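# Four arms unfold a pallet collar onto a pallet

## Task

Unfold the pallet collar into its open shape and set it down squarely on top of the pallet.

## Robot and tools

Robots: four Kinova Gen3 arms, arm1 to arm4, each with a Robotiq 2F-85 two-finger gripper. A hand reaches roughly 1.0 m from its joint 1 axis. Calibrated base_link poses in the scene frame (m, quat_wxyz), each foot facing along its own +x: arm1 x=-0.428 y=-0.868 z=+0.796 (+0.740, +0.000, +0.000, +0.672); arm2 x=+0.221 y=-0.880 z=+0.799 (+0.682, -0.004, +0.002, +0.731); arm3 x=+1.001 y=-0.061 z=+0.805 (+0.094, -0.004, +0.001, -0.996); arm4 x=-0.900 y=-0.147 z=+0.830 (+0.988, +0.001, +0.003, -0.155).

Frames: a single scene frame in metres, origin on the floor, +z up. "hand" is the centre of the closed finger pads (pads 38 mm long), about 2 cm behind the fingertips when shut or half open and 0.5 cm when fully open. Fingers point along the hand's +z and close along its y.

move: one action for any of arm1..arm4. Each arm gets its own object with "joints" (a dict keyed by name: joint1_rad..joint7_rad in radians, gripper_m in metres) and optional "min_time_s". Joint values are absolute targets, not offsets; only named joints change. Ranges: joint1_rad, joint3_rad, joint5_rad, joint7_rad -69.115 to 69.115; joint2_rad -2.249 to 2.249 (0 upright, positive leans forward); joint4_rad -2.579 to 2.579 (elbow, 0 straight); joint6_rad -2.099 to 2.099 (wrist, 0 straight); gripper_m 0 to 0.085, the fingertip gap. joint1 positive turns clockwise seen from above, 0 points along the foot's +x; joint7 positive rolls counter-clockwise viewed from behind the hand. Done tolerance is ±0.01 rad for joints, ±0.003 m for the gripper. min_time_s is 0.1 to 8 s, a lower bound on each of that arm's motions in the call; an action runs at most 15 s. Target speed caps: 1.39 rad/s for joints 1-4, 1.22 rad/s for joints 5-7. Joints moved together on one arm start and finish together, and the hand may sweep wide in between. "cameras" takes a list from arm1_cam_wrist, arm2_cam_wrist, arm3_cam_wrist, arm4_cam_wrist, cam_high, cam_low, or ["all"]; [] means none. "blocking" true (default) returns after everything is at rest; false returns in about 0.5 s with motion continuing. A later move overrides only the joints it names. A move with no action reports full state and all images. Example: {"arm1": {"joints": {"gripper_m": 0.05}}, "arm2": {"joints": {"joint1_rad": 0.3}, "min_time_s": 2}}.

wait: seconds 0 to 10, commands nothing, returns state; it ends early once any still-running arm comes to rest. wait(0) shows the "earlier move" line. stop: brakes all your running motions and returns at rest; braked joints read "stopped" and may keep pressing on contacts. zoom_image: camera plus region [x0, y0, x1, y1] in image pixels from top-left, at most 504 by 504, on the newest image of that camera. finished_scene: scene = current scene number; irreversible, and the collar must remain correctly placed without help.

Results: "move" lists arms that got a motion; "as last shown" marks an uncommanded arm whose statuses become "not commanded". joint_status per joint: "moving", "done", "off_target" (resting away from target, possibly still pushing), "stopped", "time_out" (an uncommanded stop; it holds where it halted), "not_followed" (a safety check is holding the arm back; lines starting "previous command not reached" or "held back during" mean the same), "limit_stop_at_motor_heat". If a call is refused or an uncommanded stop occurs, the remaining move, wait and finished_scene calls of that reply are skipped. Joint velocities in rad/s follow joint_positions order minus the gripper; "within noise" means still. Joint torques use the same order, positive toward larger angles, with per-arm offset and noise. Flange force is external force along the hand's x y z, including a held load's weight; "no reading" near singular poses or at start.

Cameras: all 896x504. cam_high is a wide view (fovy 94.68), cam_low fovy 41.791, wrist cameras about 31-33 degrees; intrinsics as given (e.g. cam_high fx=232.214 cx=443.937 cy=251.317).

Cautions: a hard squeeze between two robots fails the scene; never close a gripper on another arm's fingers. The safety check may react late and does not stop fingers closing into another arm. The arms do not halt on contact and keep pushing until moved away. Torque limits are 104.5 N m (joints 1-4) and 51.3 N m (joints 5-7); exceeding one, or lagging over 5 degrees from plan, freezes that arm for 10 s until a result says it accepts commands. Wrist motors only give about 20.3 (joint5), 18.8 (joint6), 21 (joint7) N m, so heavy or levered loads make them yield. Motors heat when holding loads, staying outstretched or pushing; MOTOR HOT appears at 60 °C and at 75 °C an OVER-TEMPERATURE FAULT lets the arm sink for 30-60 s; resend targets afterward. Grip strength rises when fingers travel far before contact and gripper_m is well under the object's width; avoid strong grips on parts still resting on something. Loose objects may be nudged occasionally. Do not drop parts, knock anything off the work area or floor, slam, or swing loads fast. Thinking time lets the simulation keep running.

Each tool is called after "Call:" in YAML: its name, and indented under it one key for each argument.

## Session

Call:
move:

Scene clock: 0.00 s.
Joint torques (N m): no reading
Motor temperatures (°C): arm1=[37 30 32 38 37 43 40] | arm2=[33 37 35 34 42 41 41] | arm3=[37 35 31 36 39 40 40] | arm4=[37 34 31 34 36 35 47]
Flange force (N): no reading
Joint velocities: within noise
arm1.joint_positions: joint1_rad=-0.178 joint2_rad=-0.491 joint3_rad=-0.028 joint4_rad=+1.463 joint5_rad=-0.068 joint6_rad=+2.028 joint7_rad=+1.357 gripper_m=+0.085
arm1.joint_status: not commanded
arm1.hand: x=-0.4368 y=-0.7635 z=+1.3207 quat_wxyz=(-0.023, +0.679, -0.730, -0.070) (m; scene frame)
arm2.joint_positions: joint1_rad=-0.118 joint2_rad=-0.304 joint3_rad=-0.036 joint4_rad=+1.496 joint5_rad=+0.016 joint6_rad=+1.946 joint7_rad=+1.027 gripper_m=+0.085
arm2.joint_status: not commanded
arm2.hand: x=+0.2091 y=-0.7070 z=+1.2892 quat_wxyz=(-0.012, +0.582, -0.813, +0.008) (m; scene frame)
arm3.joint_positions: joint1_rad=+0.211 joint2_rad=-0.439 joint3_rad=-0.116 joint4_rad=+1.604 joint5_rad=-0.033 joint6_rad=+2.035 joint7_rad=+1.370 gripper_m=+0.085
arm3.joint_status: not commanded
arm3.hand: x=+0.9134 y=-0.0630 z=+1.2839 quat_wxyz=(+0.014, -0.998, +0.053, -0.025) (m; scene frame)
arm4.joint_positions: joint1_rad=-0.491 joint2_rad=-0.445 joint3_rad=-0.113 joint4_rad=+1.589 joint5_rad=-0.066 joint6_rad=+2.027 joint7_rad=+1.944 gripper_m=+0.085
arm4.joint_status: not commanded
arm4.hand: x=-0.8073 y=-0.1186 z=+1.3129 quat_wxyz=(+0.018, +0.335, -0.942, -0.008) (m; scene frame)
pictures: arm1_cam_wrist, arm2_cam_wrist, arm3_cam_wrist, arm4_cam_wrist, cam_high, cam_low

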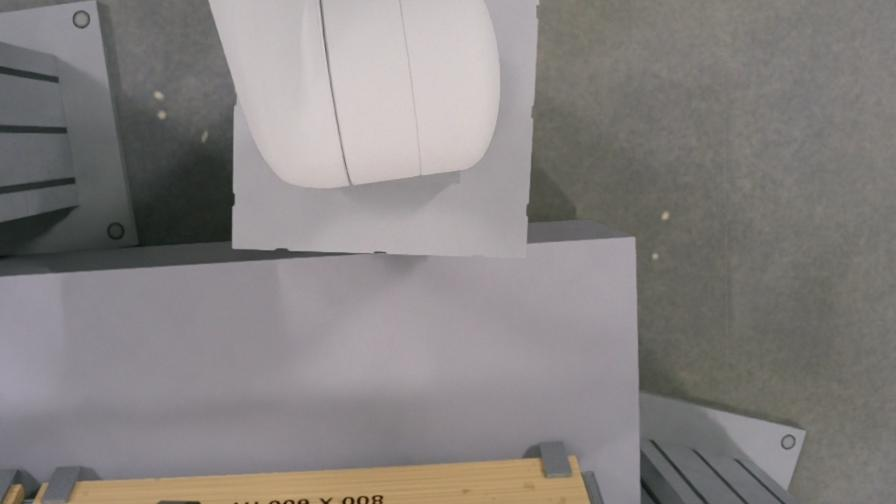

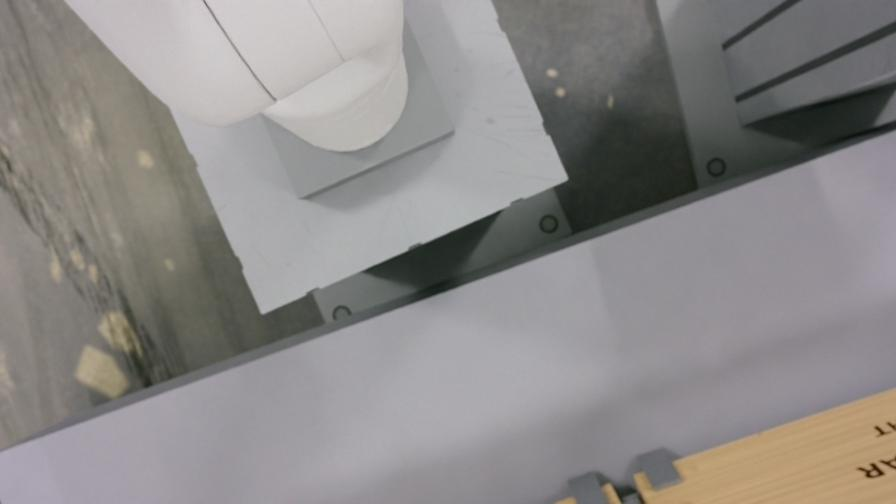

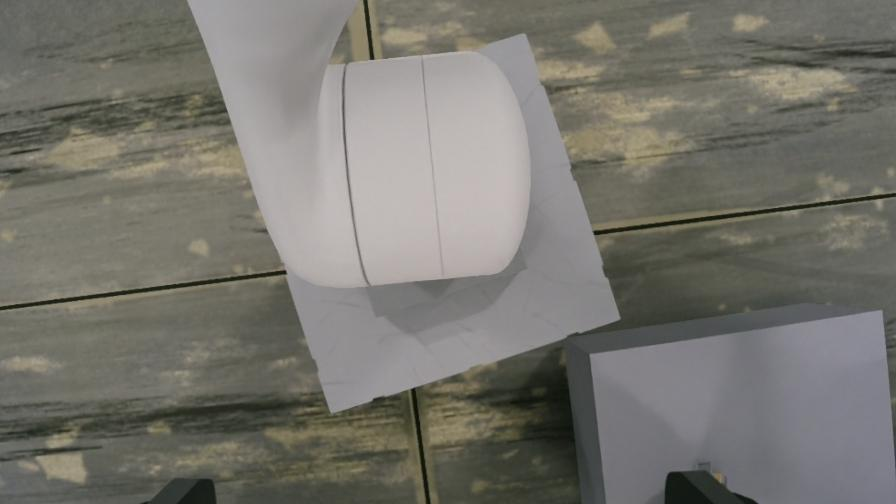

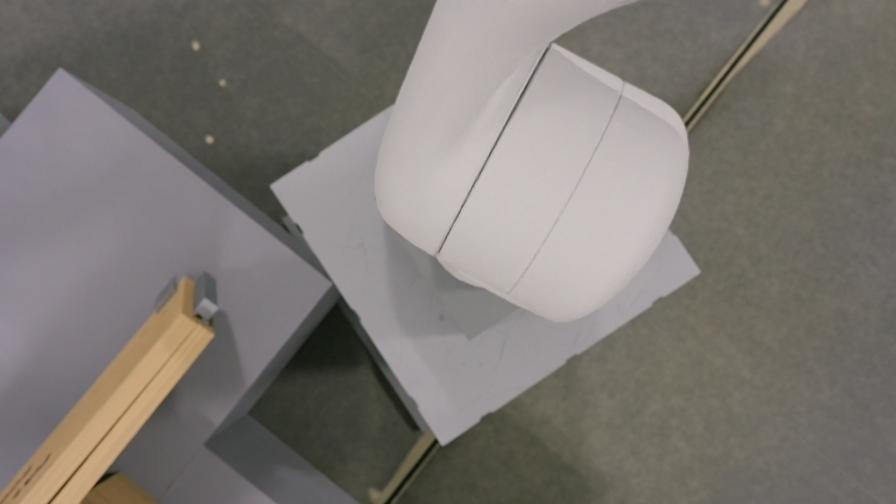

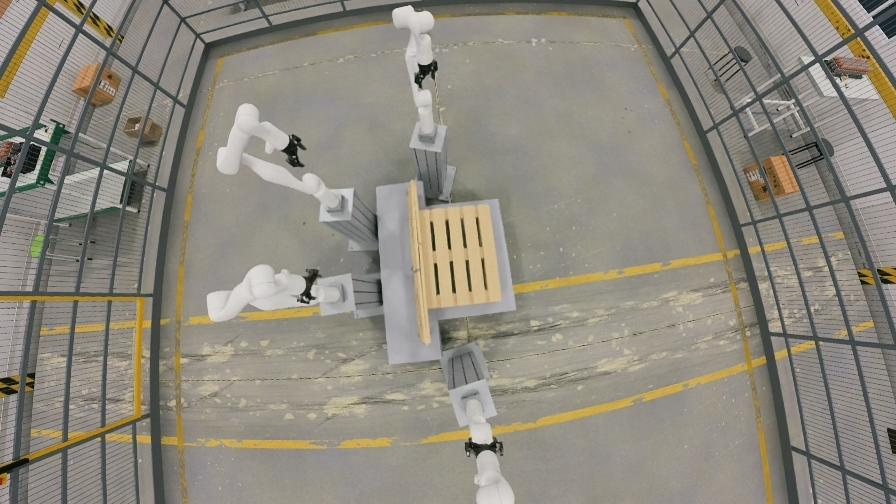

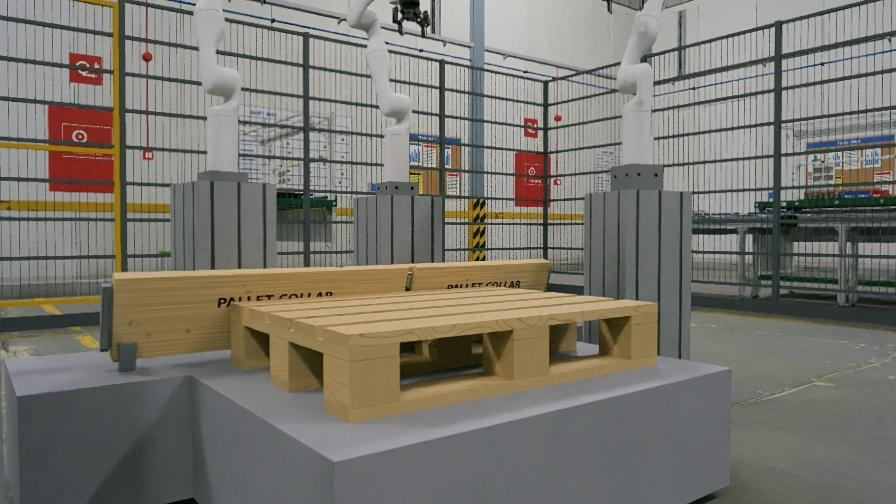

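Call:
zoom_image:
  camera: "cam_high"
  region: [370, 160, 530, 370]

Call:
zoom_image:
  camera: "cam_low"
  region: [80, 230, 580, 430]

Call:
zoom_image:
  camera: "arm1_cam_wrist"
  region: [0, 380, 640, 504]

Call:
zoom_image:
  camera: "arm2_cam_wrist"
  region: [500, 350, 896, 504]

Call:
zoom_image:
  camera: "arm4_cam_wrist"
  region: [0, 230, 340, 504]

Scaled by 2.400 from the camera's image (finer frame: 1280x720).

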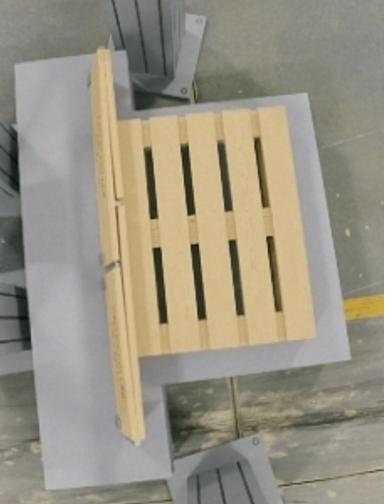

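Scaled by 1.008 from the camera's image (finer frame: 1280x720).

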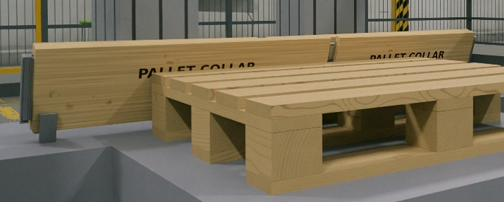

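Region (0, 380, 640, 504) is 640x124 pixels. A region can be at most 504 by 504 pixels.

Scaled by 1.273 from the camera's image (finer frame: 1280x720).

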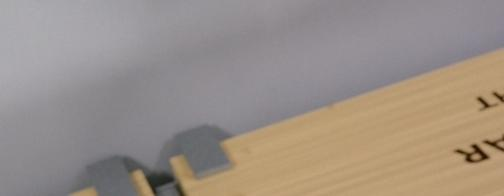

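Scaled by 1.482 from the camera's image (finer frame: 1280x720).

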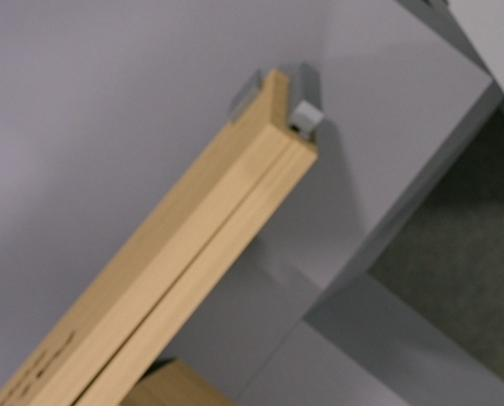

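Call:
zoom_image:
  camera: "arm4_cam_wrist"
  region: [120, 230, 260, 370]

Call:
zoom_image:
  camera: "cam_low"
  region: [80, 250, 260, 390]

Call:
zoom_image:
  camera: "cam_high"
  region: [390, 170, 450, 270]

Call:
zoom_image:
  camera: "cam_high"
  region: [390, 260, 450, 360]

Call:
zoom_image:
  camera: "arm1_cam_wrist"
  region: [400, 400, 640, 504]

Call:
zoom_image:
  camera: "arm1_cam_wrist"
  region: [0, 404, 400, 504]

Scaled by 3.600 from the camera's image (finer frame: 1280x720).

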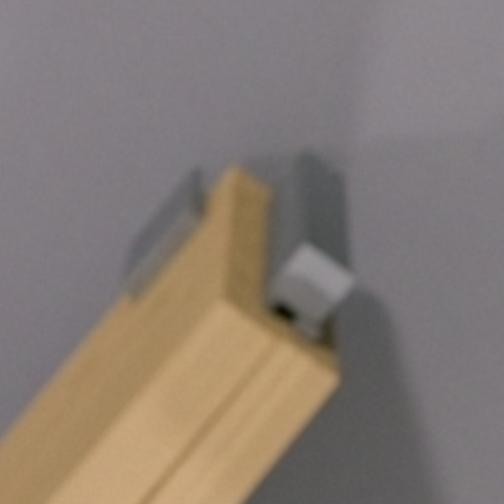

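Scaled by 2.800 from the camera's image (finer frame: 1280x720).

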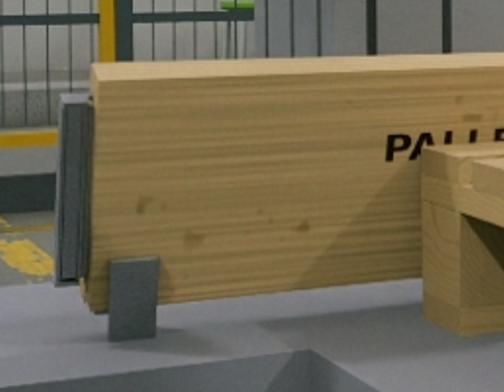

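Scaled by 5.040 from the camera's image (finer frame: 1280x720).

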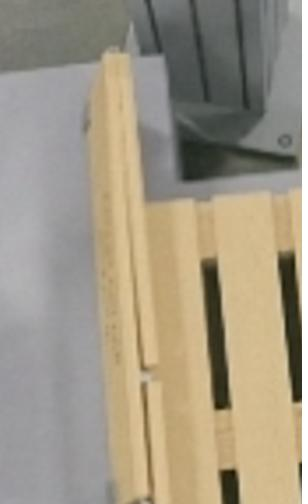

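Scaled by 5.040 from the camera's image (finer frame: 1280x720).

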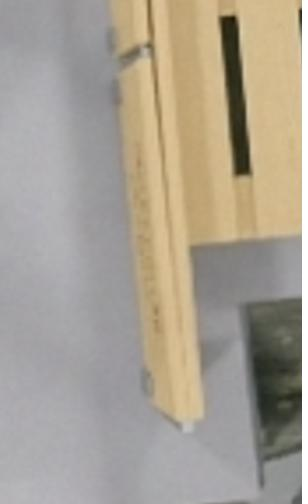

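Scaled by 2.100 from the camera's image (finer frame: 1280x720).

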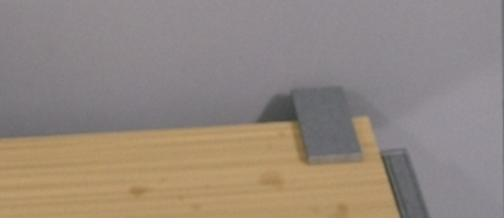

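Scaled by 1.260 from the camera's image (finer frame: 1280x720).

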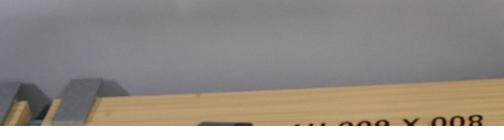

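Call:
move:
  arm1: {"joints": {"joint1_rad": -0.178, "joint2_rad": 0.332, "joint3_rad": 0, "joint4_rad": 1.136, "joint5_rad": 0, "joint6_rad": 1.674, "joint7_rad": 1.49}, "min_time_s": 3}
  arm2: {"joints": {"joint1_rad": -0.239, "joint2_rad": 0.399, "joint3_rad": 0, "joint4_rad": 1.037, "joint5_rad": 0, "joint6_rad": 1.706, "joint7_rad": 1.262}, "min_time_s": 3}
  arm3: {"joints": {"joint1_rad": 0.258, "joint2_rad": 0.470, "joint3_rad": 0, "joint4_rad": 0.99, "joint5_rad": 0, "joint6_rad": 1.682, "joint7_rad": 1.641}, "min_time_s": 3}
  arm4: {"joints": {"joint1_rad": -0.657, "joint2_rad": 0.463, "joint3_rad": 0, "joint4_rad": 1.033, "joint5_rad": 0, "joint6_rad": 1.646, "joint7_rad": 1.225}, "min_time_s": 3}
  cameras: ["arm1_cam_wrist", "arm2_cam_wrist", "arm3_cam_wrist", "arm4_cam_wrist"]

Scene clock: 39.53 s.
Joint torques (N m): arm1=[-0.03 -15.7 -0.94 -8.51 -0.1 0.01 0.27] | arm2=[0.18 -17.71 0.3 -9.47 0.36 0.19 -0.24] | arm3=[-0.98 -16.29 1.69 -8.83 0.54 0.44 0.38] | arm4=[0.52 -18.64 0.2 -11.19 -0.15 0.12 -0.15]
Motor temperatures (°C): arm1=[36 30 32 38 37 43 40] | arm2=[33 37 35 34 42 41 41] | arm3=[37 35 31 36 39 40 40] | arm4=[37 34 31 34 36 35 47]
Flange force (N): arm1=[-2.2 0.2 -1.5] | arm2=[0.2 -0.2 2.9] | arm3=[5.0 -0.1 2.0] | arm4=[8.5 -1.8 7.8]
move: arm1 done; arm2 done; arm3 done; arm4 done
Joint velocities: within noise
arm1.joint_positions: joint1_rad=-0.178 joint2_rad=+0.332 joint3_rad=+0.000 joint4_rad=+1.136 joint5_rad=+0.000 joint6_rad=+1.674 joint7_rad=+1.490 gripper_m=+0.085
arm1.joint_status: all done
arm1.hand: x=-0.4402 y=-0.4174 z=+1.1991 quat_wxyz=(+0.000, +0.707, -0.707, +0.000)
arm2.joint_positions: joint1_rad=-0.239 joint2_rad=+0.399 joint3_rad=+0.000 joint4_rad=+1.037 joint5_rad=+0.000 joint6_rad=+1.706 joint7_rad=+1.262 gripper_m=+0.085
arm2.joint_status: all done
arm2.hand: x=+0.0995 y=-0.4165 z=+1.1985 quat_wxyz=(+0.002, +0.707, -0.707, +0.005)
arm3.joint_positions: joint1_rad=+0.258 joint2_rad=+0.470 joint3_rad=+0.000 joint4_rad=+0.990 joint5_rad=+0.000 joint6_rad=+1.682 joint7_rad=+1.641 gripper_m=+0.085
arm3.joint_status: all done
arm3.hand: x=+0.5040 y=-0.0019 z=+1.1921 quat_wxyz=(+0.000, -1.000, -0.001, +0.004)
arm4.joint_positions: joint1_rad=-0.657 joint2_rad=+0.463 joint3_rad=+0.000 joint4_rad=+1.033 joint5_rad=+0.000 joint6_rad=+1.646 joint7_rad=+1.225 gripper_m=+0.085
arm4.joint_status: all done
arm4.hand: x=-0.4179 y=-0.0012 z=+1.2013 quat_wxyz=(+0.003, +0.000, -1.000, -0.001)

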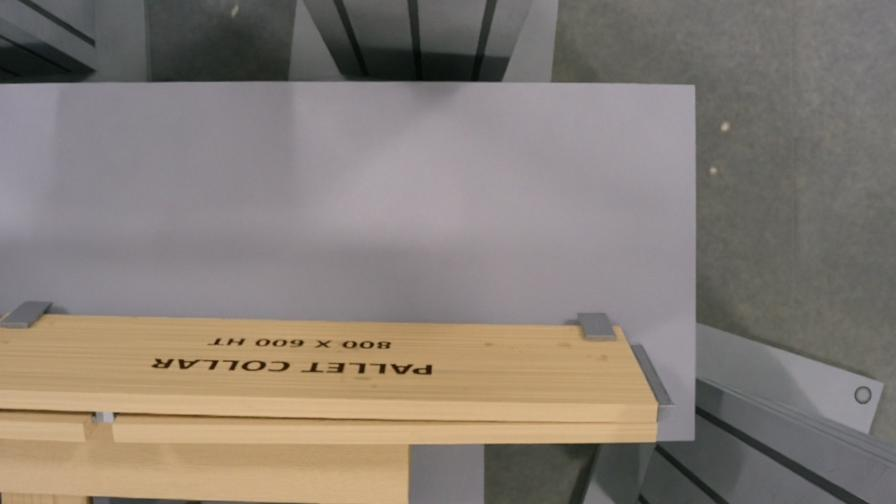

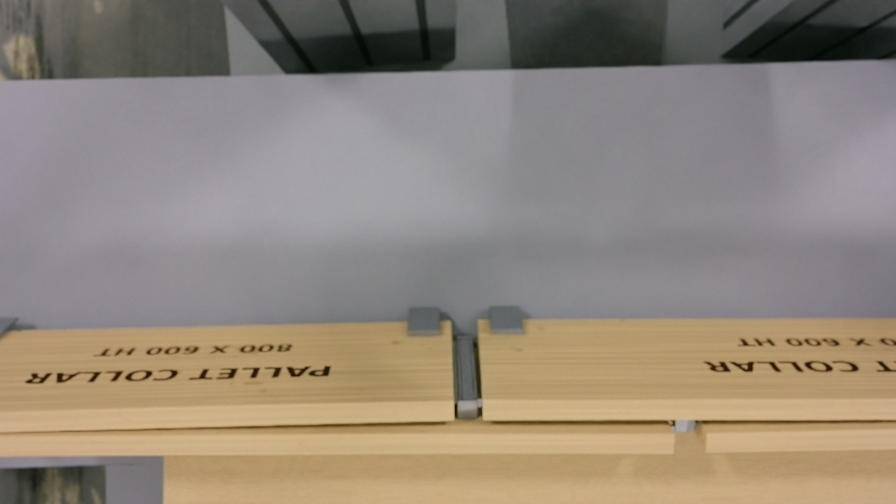

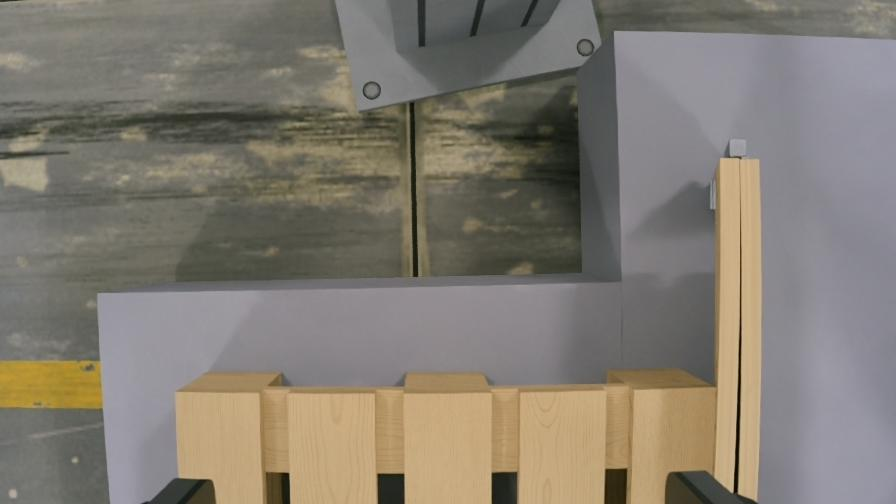

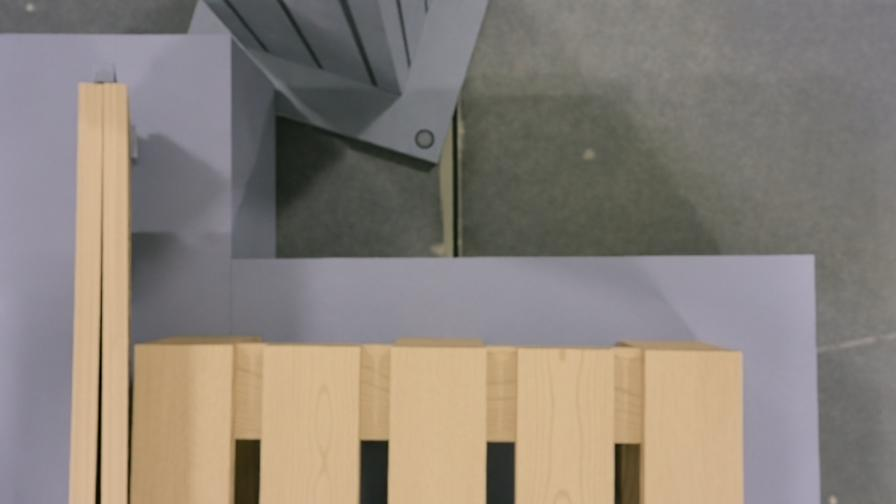

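Call:
zoom_image:
  camera: "arm2_cam_wrist"
  region: [420, 290, 740, 470]

Call:
zoom_image:
  camera: "arm1_cam_wrist"
  region: [500, 290, 720, 460]

Call:
zoom_image:
  camera: "arm3_cam_wrist"
  region: [660, 110, 820, 270]

Call:
zoom_image:
  camera: "arm3_cam_wrist"
  region: [600, 340, 800, 504]

Call:
zoom_image:
  camera: "arm4_cam_wrist"
  region: [40, 50, 240, 250]

Call:
zoom_image:
  camera: "arm2_cam_wrist"
  region: [0, 290, 200, 504]

Scaled by 1.575 from the camera's image (finer frame: 1280x720).

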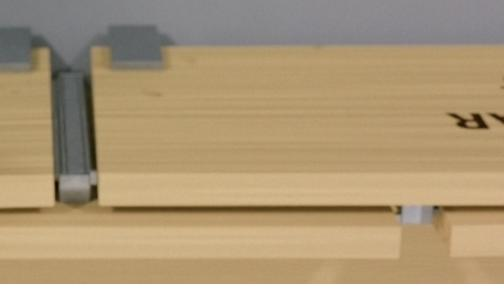

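Scaled by 2.291 from the camera's image (finer frame: 1280x720).

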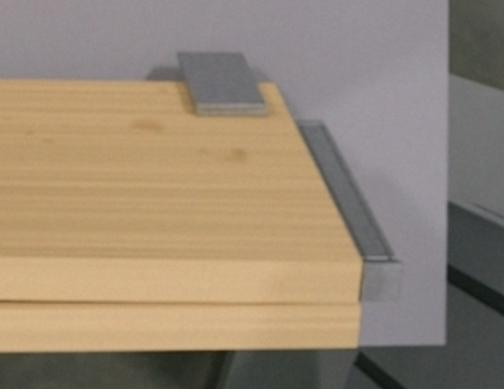

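Scaled by 3.150 from the camera's image (finer frame: 1280x720).

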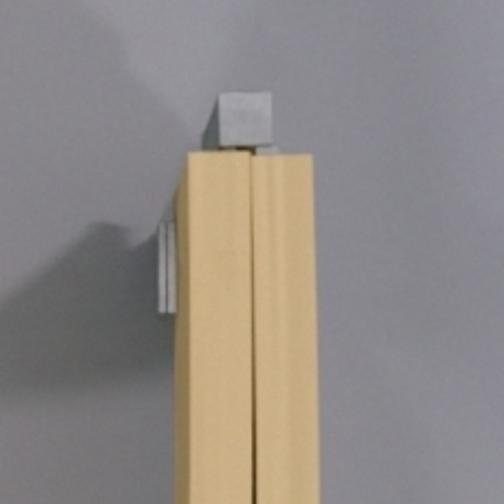

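Scaled by 2.520 from the camera's image (finer frame: 1280x720).

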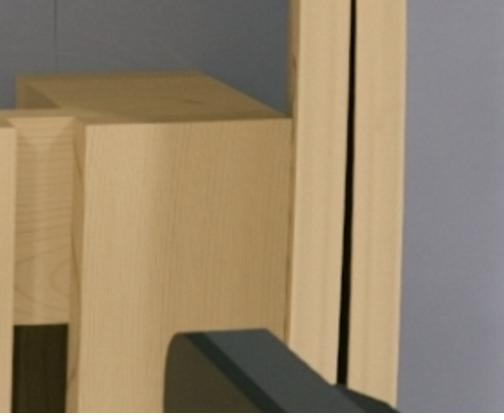

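Scaled by 2.520 from the camera's image (finer frame: 1280x720).

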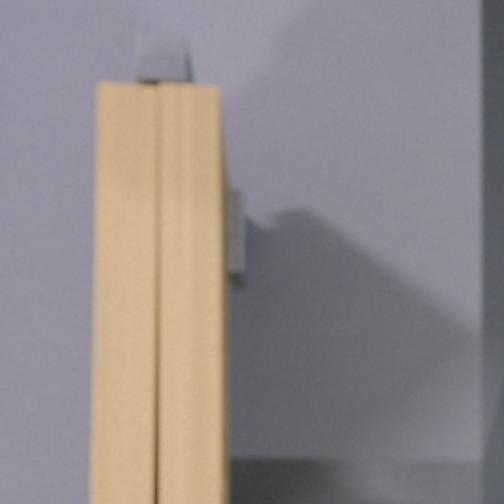

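Scaled by 2.355 from the camera's image (finer frame: 1280x720).

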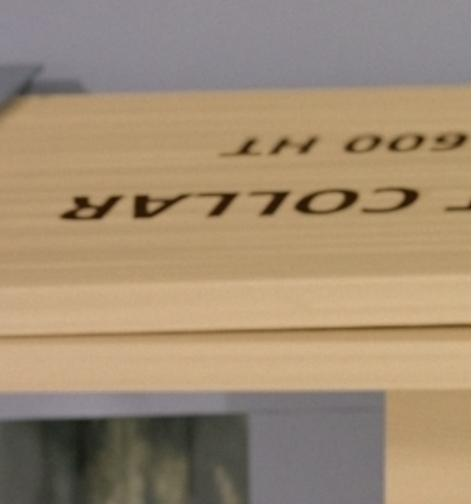

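Call:
move:
  arm1: {"joints": {"joint1_rad": -0.096, "joint2_rad": 1.625, "joint3_rad": 0, "joint4_rad": 0.549, "joint5_rad": 0, "joint6_rad": 1.2815, "joint7_rad": 0}, "min_time_s": 4}
  arm2: {"joints": {"joint1_rad": 0.0695, "joint2_rad": 1.666, "joint3_rad": 0, "joint4_rad": 0.434, "joint5_rad": 0, "joint6_rad": 1.348, "joint7_rad": 0}, "min_time_s": 4}
  cameras: ["arm1_cam_wrist", "arm2_cam_wrist", "arm3_cam_wrist", "arm4_cam_wrist", "cam_low"]

Scene clock: 87.30 s.
Joint torques (N m): arm1=[-0.05 -26.79 -0.77 -6.18 -0.14 0.84 0.28] | arm2=[0.27 -28.23 0.63 -7.51 0.33 0.99 -0.22] | arm3=[-0.95 -16.32 1.79 -8.89 0.57 0.45 0.44] | arm4=[0.51 -18.65 0.21 -11.2 -0.11 0.14 -0.19]
Motor temperatures (°C): arm1=[36 31 32 38 37 43 40] | arm2=[33 37 35 35 42 41 41] | arm3=[37 35 31 36 39 40 40] | arm4=[37 35 31 34 36 35 47]
Flange force (N): arm1=[-0.1 4.7 0.2] | arm2=no reading | arm3=[5.2 0.1 2.2] | arm4=[8.6 -1.9 7.9]
move: arm1 done; arm2 done
Joint velocities: within noise
arm1.joint_positions: joint1_rad=-0.096 joint2_rad=+1.625 joint3_rad=+0.000 joint4_rad=+0.549 joint5_rad=+0.000 joint6_rad=+1.282 joint7_rad=+0.000 gripper_m=+0.085
arm1.joint_status: all done
arm1.hand: x=-0.4030 y=-0.2848 z=+0.5831 quat_wxyz=(+0.000, +0.000, -0.988, +0.156)
arm2.joint_positions: joint1_rad=+0.070 joint2_rad=+1.666 joint3_rad=+0.000 joint4_rad=+0.434 joint5_rad=+0.000 joint6_rad=+1.348 joint7_rad=+0.000 gripper_m=+0.085
arm2.joint_status: all done
arm2.hand: x=+0.2473 y=-0.2852 z=+0.5838 quat_wxyz=(-0.002, -0.001, -0.988, +0.157)
arm3, arm4: as last shown

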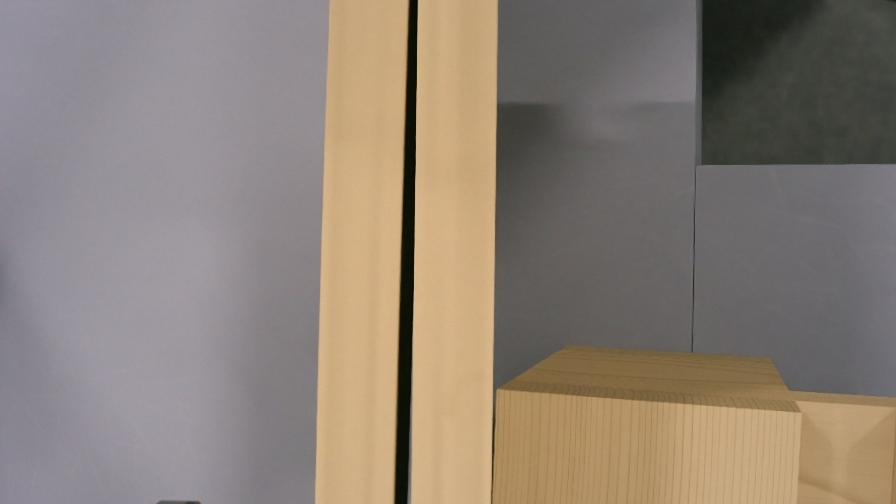

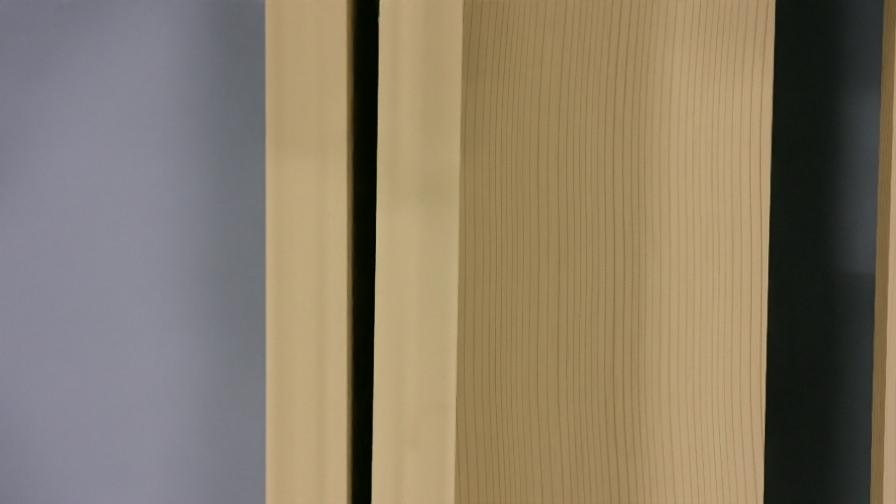

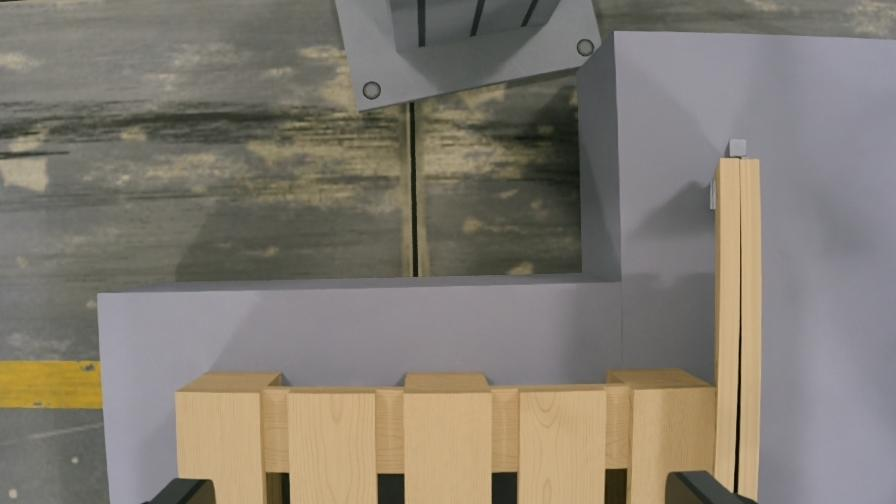

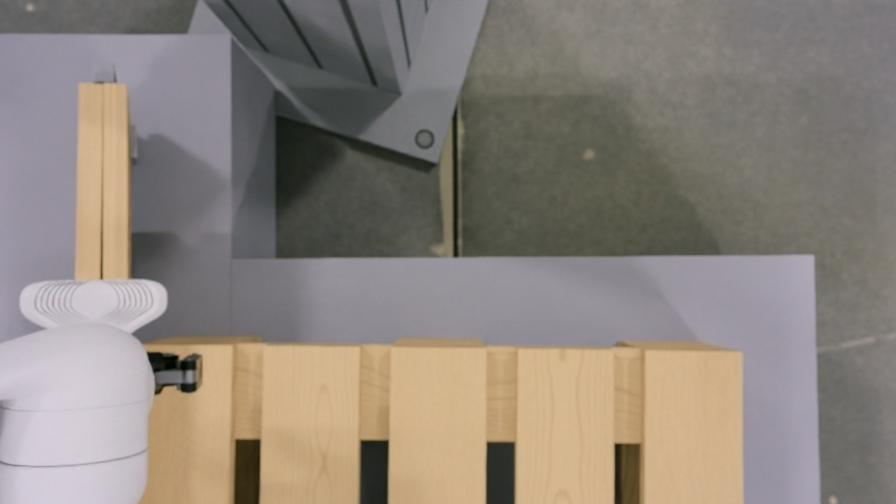

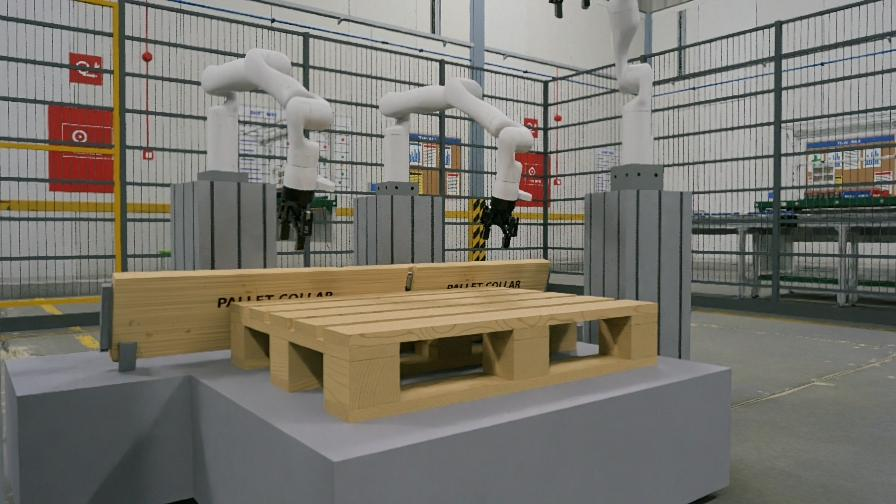

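Call:
move:
  arm1: {"joints": {"joint2_rad": 1.7225, "joint4_rad": 0.6233, "joint6_rad": 1.1102}, "min_time_s": 2.5}
  arm2: {"joints": {"joint2_rad": 1.7252, "joint4_rad": 0.595, "joint6_rad": 1.1274}, "min_time_s": 2.5}
  cameras: ["arm1_cam_wrist", "arm2_cam_wrist", "cam_low"]

Scene clock: 102.17 s.
Joint torques (N m): arm1=[-0.03 -25.54 -0.66 -5.31 -0.13 0.77 0.26] | arm2=[0.28 -26.8 0.64 -6.25 0.36 0.96 -0.26] | arm3=[-0.97 -16.29 1.68 -8.81 0.51 0.51 0.38] | arm4=[0.51 -18.65 0.24 -11.18 -0.12 0.14 -0.18]
Motor temperatures (°C): arm1=[36 31 32 38 37 43 40] | arm2=[33 38 35 35 42 41 41] | arm3=[37 35 31 36 39 40 40] | arm4=[37 35 31 34 36 35 47]
Flange force (N): arm1=[0.0 3.2 0.4] | arm2=[0.2 -0.7 2.4] | arm3=[5.0 -0.1 2.1] | arm4=[8.4 -1.8 7.8]
move: arm1 done; arm2 done
Joint velocities: within noise
arm1.joint_positions: joint1_rad=-0.096 joint2_rad=+1.722 joint3_rad=+0.000 joint4_rad=+0.623 joint5_rad=+0.000 joint6_rad=+1.110 joint7_rad=+0.000 gripper_m=+0.085
arm1.joint_status: all done
arm1.hand: x=-0.4030 y=-0.3234 z=+0.5008 quat_wxyz=(+0.000, +0.000, -0.988, +0.157)
arm2.joint_positions: joint1_rad=+0.070 joint2_rad=+1.725 joint3_rad=+0.000 joint4_rad=+0.595 joint5_rad=+0.000 joint6_rad=+1.127 joint7_rad=+0.000 gripper_m=+0.085
arm2.joint_status: all done
arm2.hand: x=+0.2476 y=-0.3301 z=+0.5040 quat_wxyz=(-0.002, -0.001, -0.988, +0.156)
arm3, arm4: as last shown

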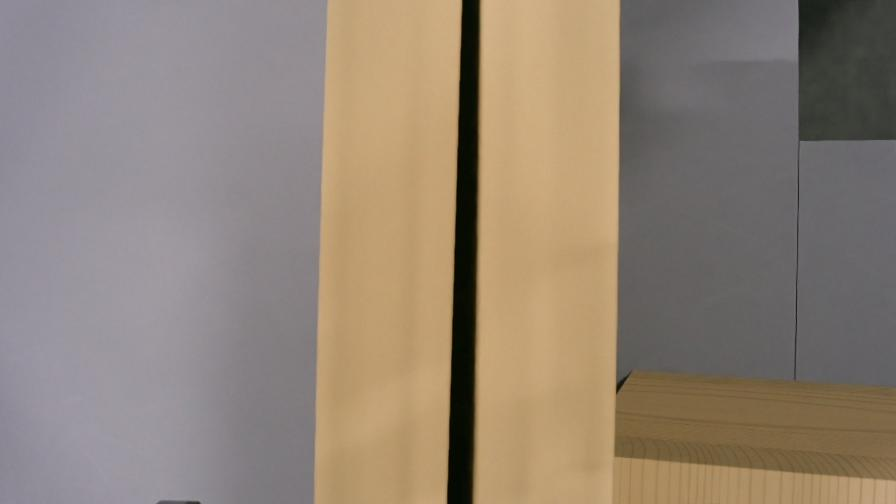

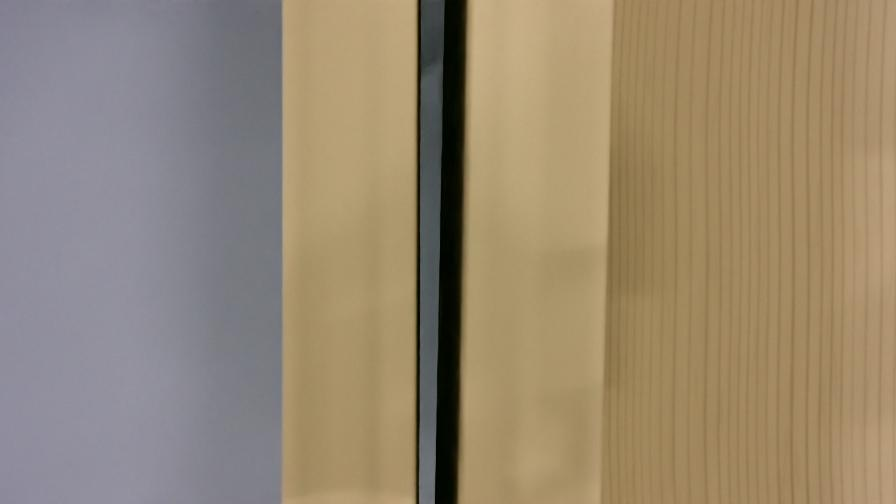

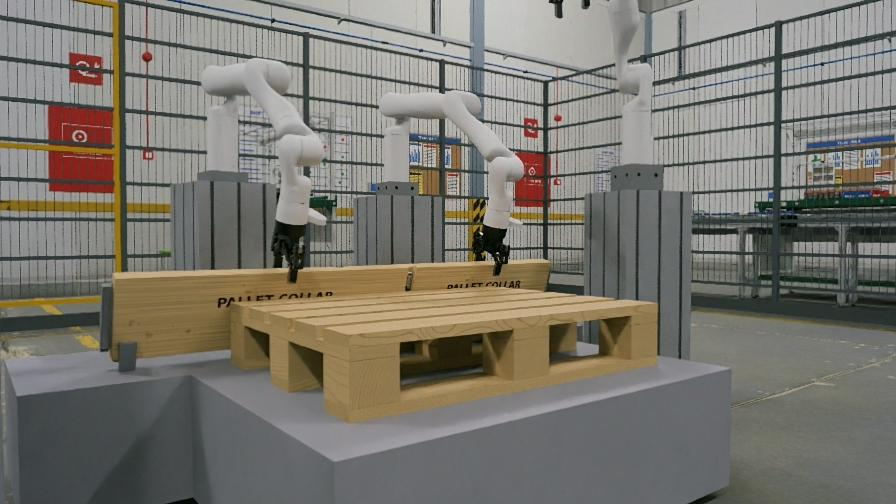

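Call:
move:
  arm1: {"joints": {"gripper_m": 0.052}}
  arm2: {"joints": {"gripper_m": 0.052}}

Call:
move:
  arm1: {"joints": {"gripper_m": 0.028}}
  arm2: {"joints": {"gripper_m": 0.028}}
  cameras: ["arm1_cam_wrist", "arm2_cam_wrist", "cam_low"]

Scene clock: 104.23 s.
Joint torques (N m): arm1=[-0.13 -25.57 -0.77 -5.29 -0.1 0.83 0.28] | arm2=[0.28 -26.77 0.64 -6.27 0.34 0.99 -0.25] | arm3=[-0.99 -16.32 1.75 -8.89 0.52 0.44 0.37] | arm4=[0.53 -18.64 0.25 -11.16 -0.12 0.15 -0.16]
Motor temperatures (°C): arm1=[36 31 32 38 37 43 40] | arm2=[33 38 35 35 42 41 41] | arm3=[37 35 31 36 39 40 40] | arm4=[37 35 31 34 36 35 47]
Flange force (N): arm1=[-0.1 3.2 0.6] | arm2=[0.2 -1.3 2.4] | arm3=[5.2 -0.1 2.2] | arm4=[8.5 -1.8 7.8]
move: arm1 done; arm2 done
Joint velocities: within noise
arm1.joint_positions: joint1_rad=-0.096 joint2_rad=+1.722 joint3_rad=+0.000 joint4_rad=+0.623 joint5_rad=+0.000 joint6_rad=+1.110 joint7_rad=+0.000 gripper_m=+0.052
arm1.joint_status: all done
arm1.hand: x=-0.4030 y=-0.3234 z=+0.5008 quat_wxyz=(+0.000, +0.000, -0.988, +0.157)
arm2.joint_positions: joint1_rad=+0.070 joint2_rad=+1.725 joint3_rad=+0.000 joint4_rad=+0.595 joint5_rad=+0.000 joint6_rad=+1.127 joint7_rad=+0.000 gripper_m=+0.052
arm2.joint_status: all done
arm2.hand: x=+0.2476 y=-0.3301 z=+0.5040 quat_wxyz=(-0.002, -0.001, -0.988, +0.156)
arm3, arm4: as last shown
pictures: none

Scene clock: 104.90 s.
Joint torques (N m): arm1=[0.12 -18.89 -0.46 -3.2 0.23 -0.11 0.62] | arm2=[0.75 -24.3 0.81 -6.15 0.45 0.07 -0.34] | arm3=[-1.02 -16.35 1.7 -8.83 0.53 0.41 0.4] | arm4=[0.53 -18.64 0.26 -11.18 -0.11 0.14 -0.17]
Motor temperatures (°C): arm1=[36 31 32 38 37 43 40] | arm2=[33 38 35 35 42 41 41] | arm3=[37 35 31 36 39 40 40] | arm4=[37 35 31 34 36 35 47]
Flange force (N): arm1=[0.8 2.7 -10.4] | arm2=[0.9 -4.3 -2.8] | arm3=[4.8 -0.2 1.9] | arm4=[8.5 -1.8 7.8]
move: arm1 off_target; arm2 off_target
Joint velocities: within noise
arm1.joint_positions: joint1_rad=-0.096 joint2_rad=+1.722 joint3_rad=+0.000 joint4_rad=+0.623 joint5_rad=+0.000 joint6_rad=+1.110 joint7_rad=+0.000 gripper_m=+0.043
arm1.joint_status: gripper_m off_target (ended at +0.043, target +0.028)
arm1.hand: x=-0.4030 y=-0.3234 z=+0.5008 quat_wxyz=(+0.000, +0.000, -0.988, +0.157)
arm2.joint_positions: joint1_rad=+0.070 joint2_rad=+1.725 joint3_rad=+0.000 joint4_rad=+0.595 joint5_rad=+0.000 joint6_rad=+1.127 joint7_rad=+0.000 gripper_m=+0.045
arm2.joint_status: gripper_m off_target (ended at +0.045, target +0.028)
arm2.hand: x=+0.2476 y=-0.3302 z=+0.5040 quat_wxyz=(-0.002, -0.001, -0.988, +0.157)
arm3, arm4: as last shown

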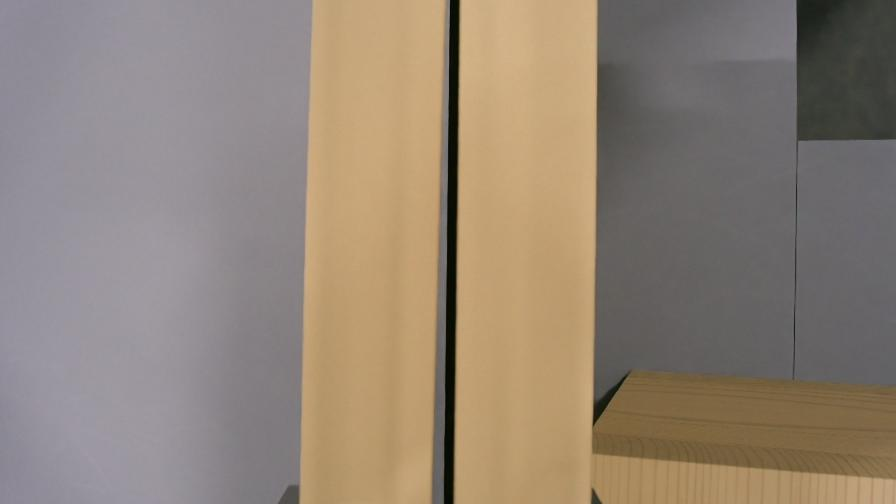

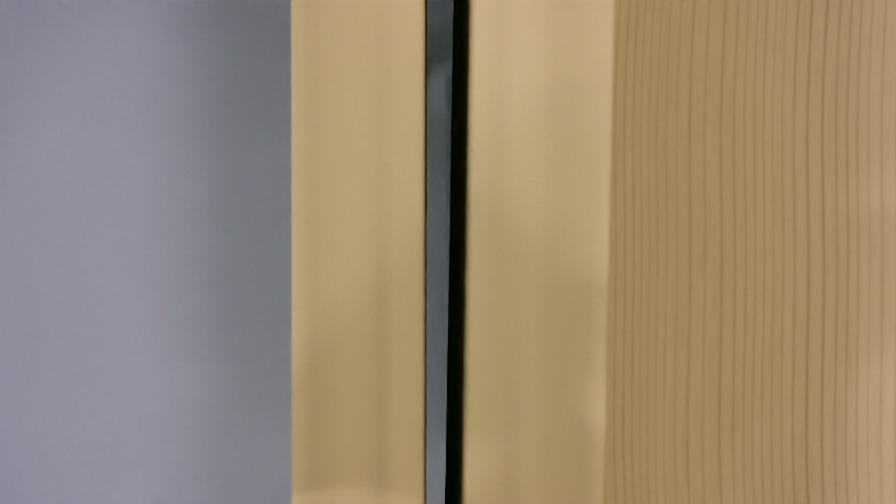

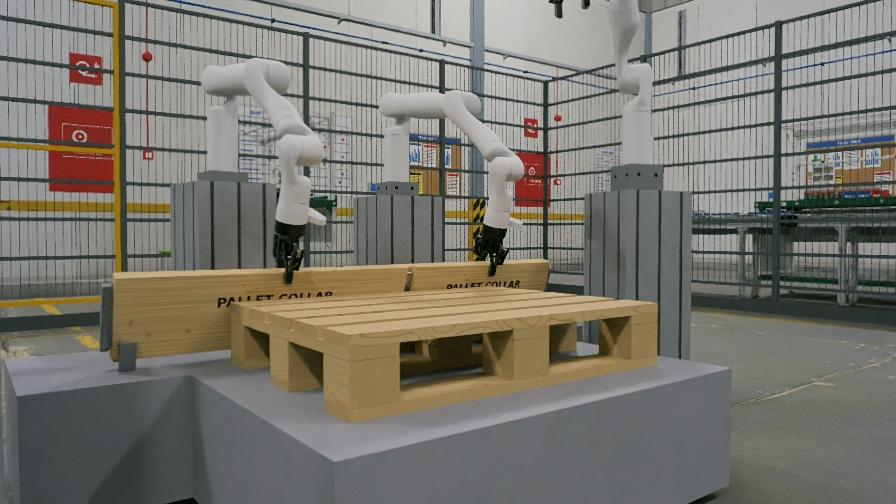

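Call:
move:
  arm1: {"joints": {"joint2_rad": 1.6807, "joint4_rad": 0.6723, "joint6_rad": 1.103}, "min_time_s": 2}
  arm2: {"joints": {"joint2_rad": 1.6801, "joint4_rad": 0.6495, "joint6_rad": 1.118}, "min_time_s": 2}
  cameras: ["cam_low", "arm2_cam_wrist", "arm3_cam_wrist"]

Scene clock: 112.40 s.
Joint torques (N m): arm1=[1.32 -36.28 0.44 -6.31 0.21 4.57 0.06] | arm2=[-0.51 -45.36 0.46 -10.79 -0.14 3.96 -0.71] | arm3=[-0.93 -16.33 1.78 -8.9 0.54 0.45 0.41] | arm4=[0.48 -18.67 0.22 -11.19 -0.14 0.13 -0.18]
Motor temperatures (°C): arm1=[36 32 32 38 37 43 40] | arm2=[33 39 35 35 42 41 41] | arm3=[37 35 31 36 39 40 40] | arm4=[37 35 31 34 36 35 47]
Flange force (N): arm1=[2.0 11.5 21.9] | arm2=[-1.9 9.2 34.1] | arm3=[5.3 0.1 2.3] | arm4=[8.4 -1.9 7.8]
move: arm1 done; arm2 done
Joint velocities: within noise
arm1.joint_positions: joint1_rad=-0.096 joint2_rad=+1.681 joint3_rad=+0.000 joint4_rad=+0.672 joint5_rad=+0.000 joint6_rad=+1.103 joint7_rad=+0.000 gripper_m=+0.043
arm1.joint_status: all done
arm1.hand: x=-0.4030 y=-0.3227 z=+0.5166 quat_wxyz=(+0.000, +0.000, -0.988, +0.157)
arm2.joint_positions: joint1_rad=+0.070 joint2_rad=+1.680 joint3_rad=+0.000 joint4_rad=+0.650 joint5_rad=+0.000 joint6_rad=+1.118 joint7_rad=+0.000 gripper_m=+0.045
arm2.joint_status: all done
arm2.hand: x=+0.2476 y=-0.3295 z=+0.5206 quat_wxyz=(-0.002, -0.001, -0.988, +0.156)
arm3, arm4: as last shown
pictures: arm2_cam_wrist, arm3_cam_wrist, cam_low

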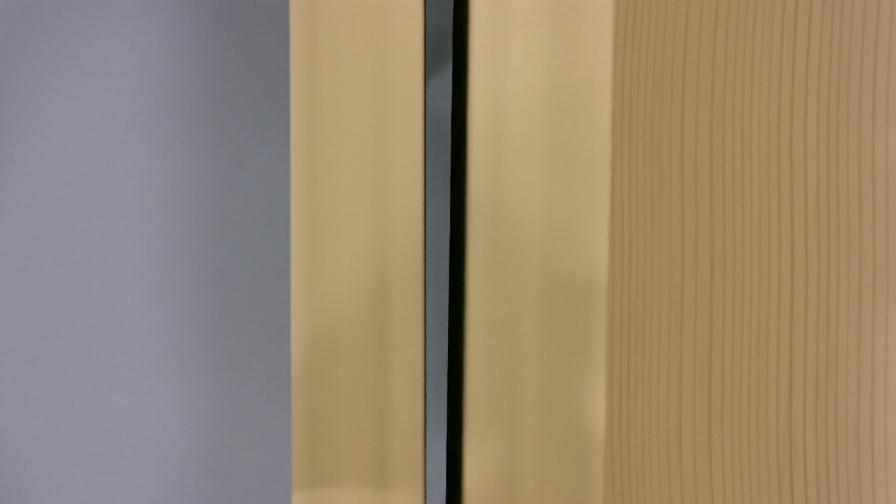

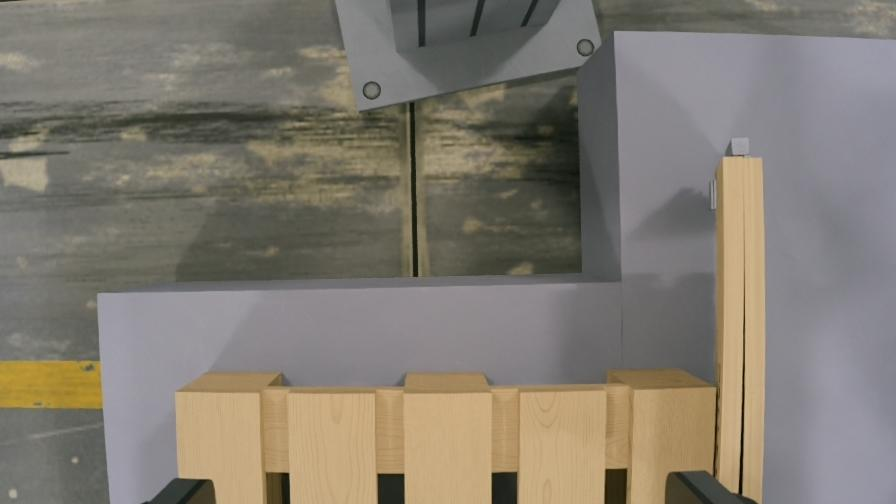

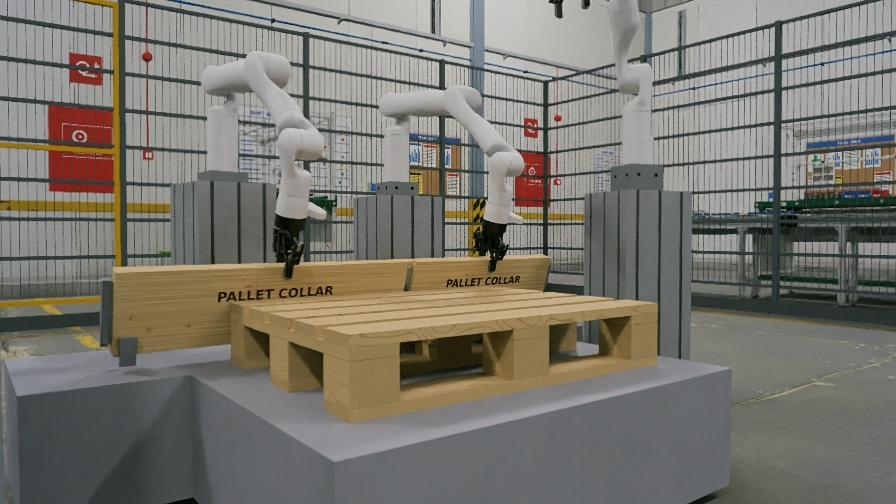

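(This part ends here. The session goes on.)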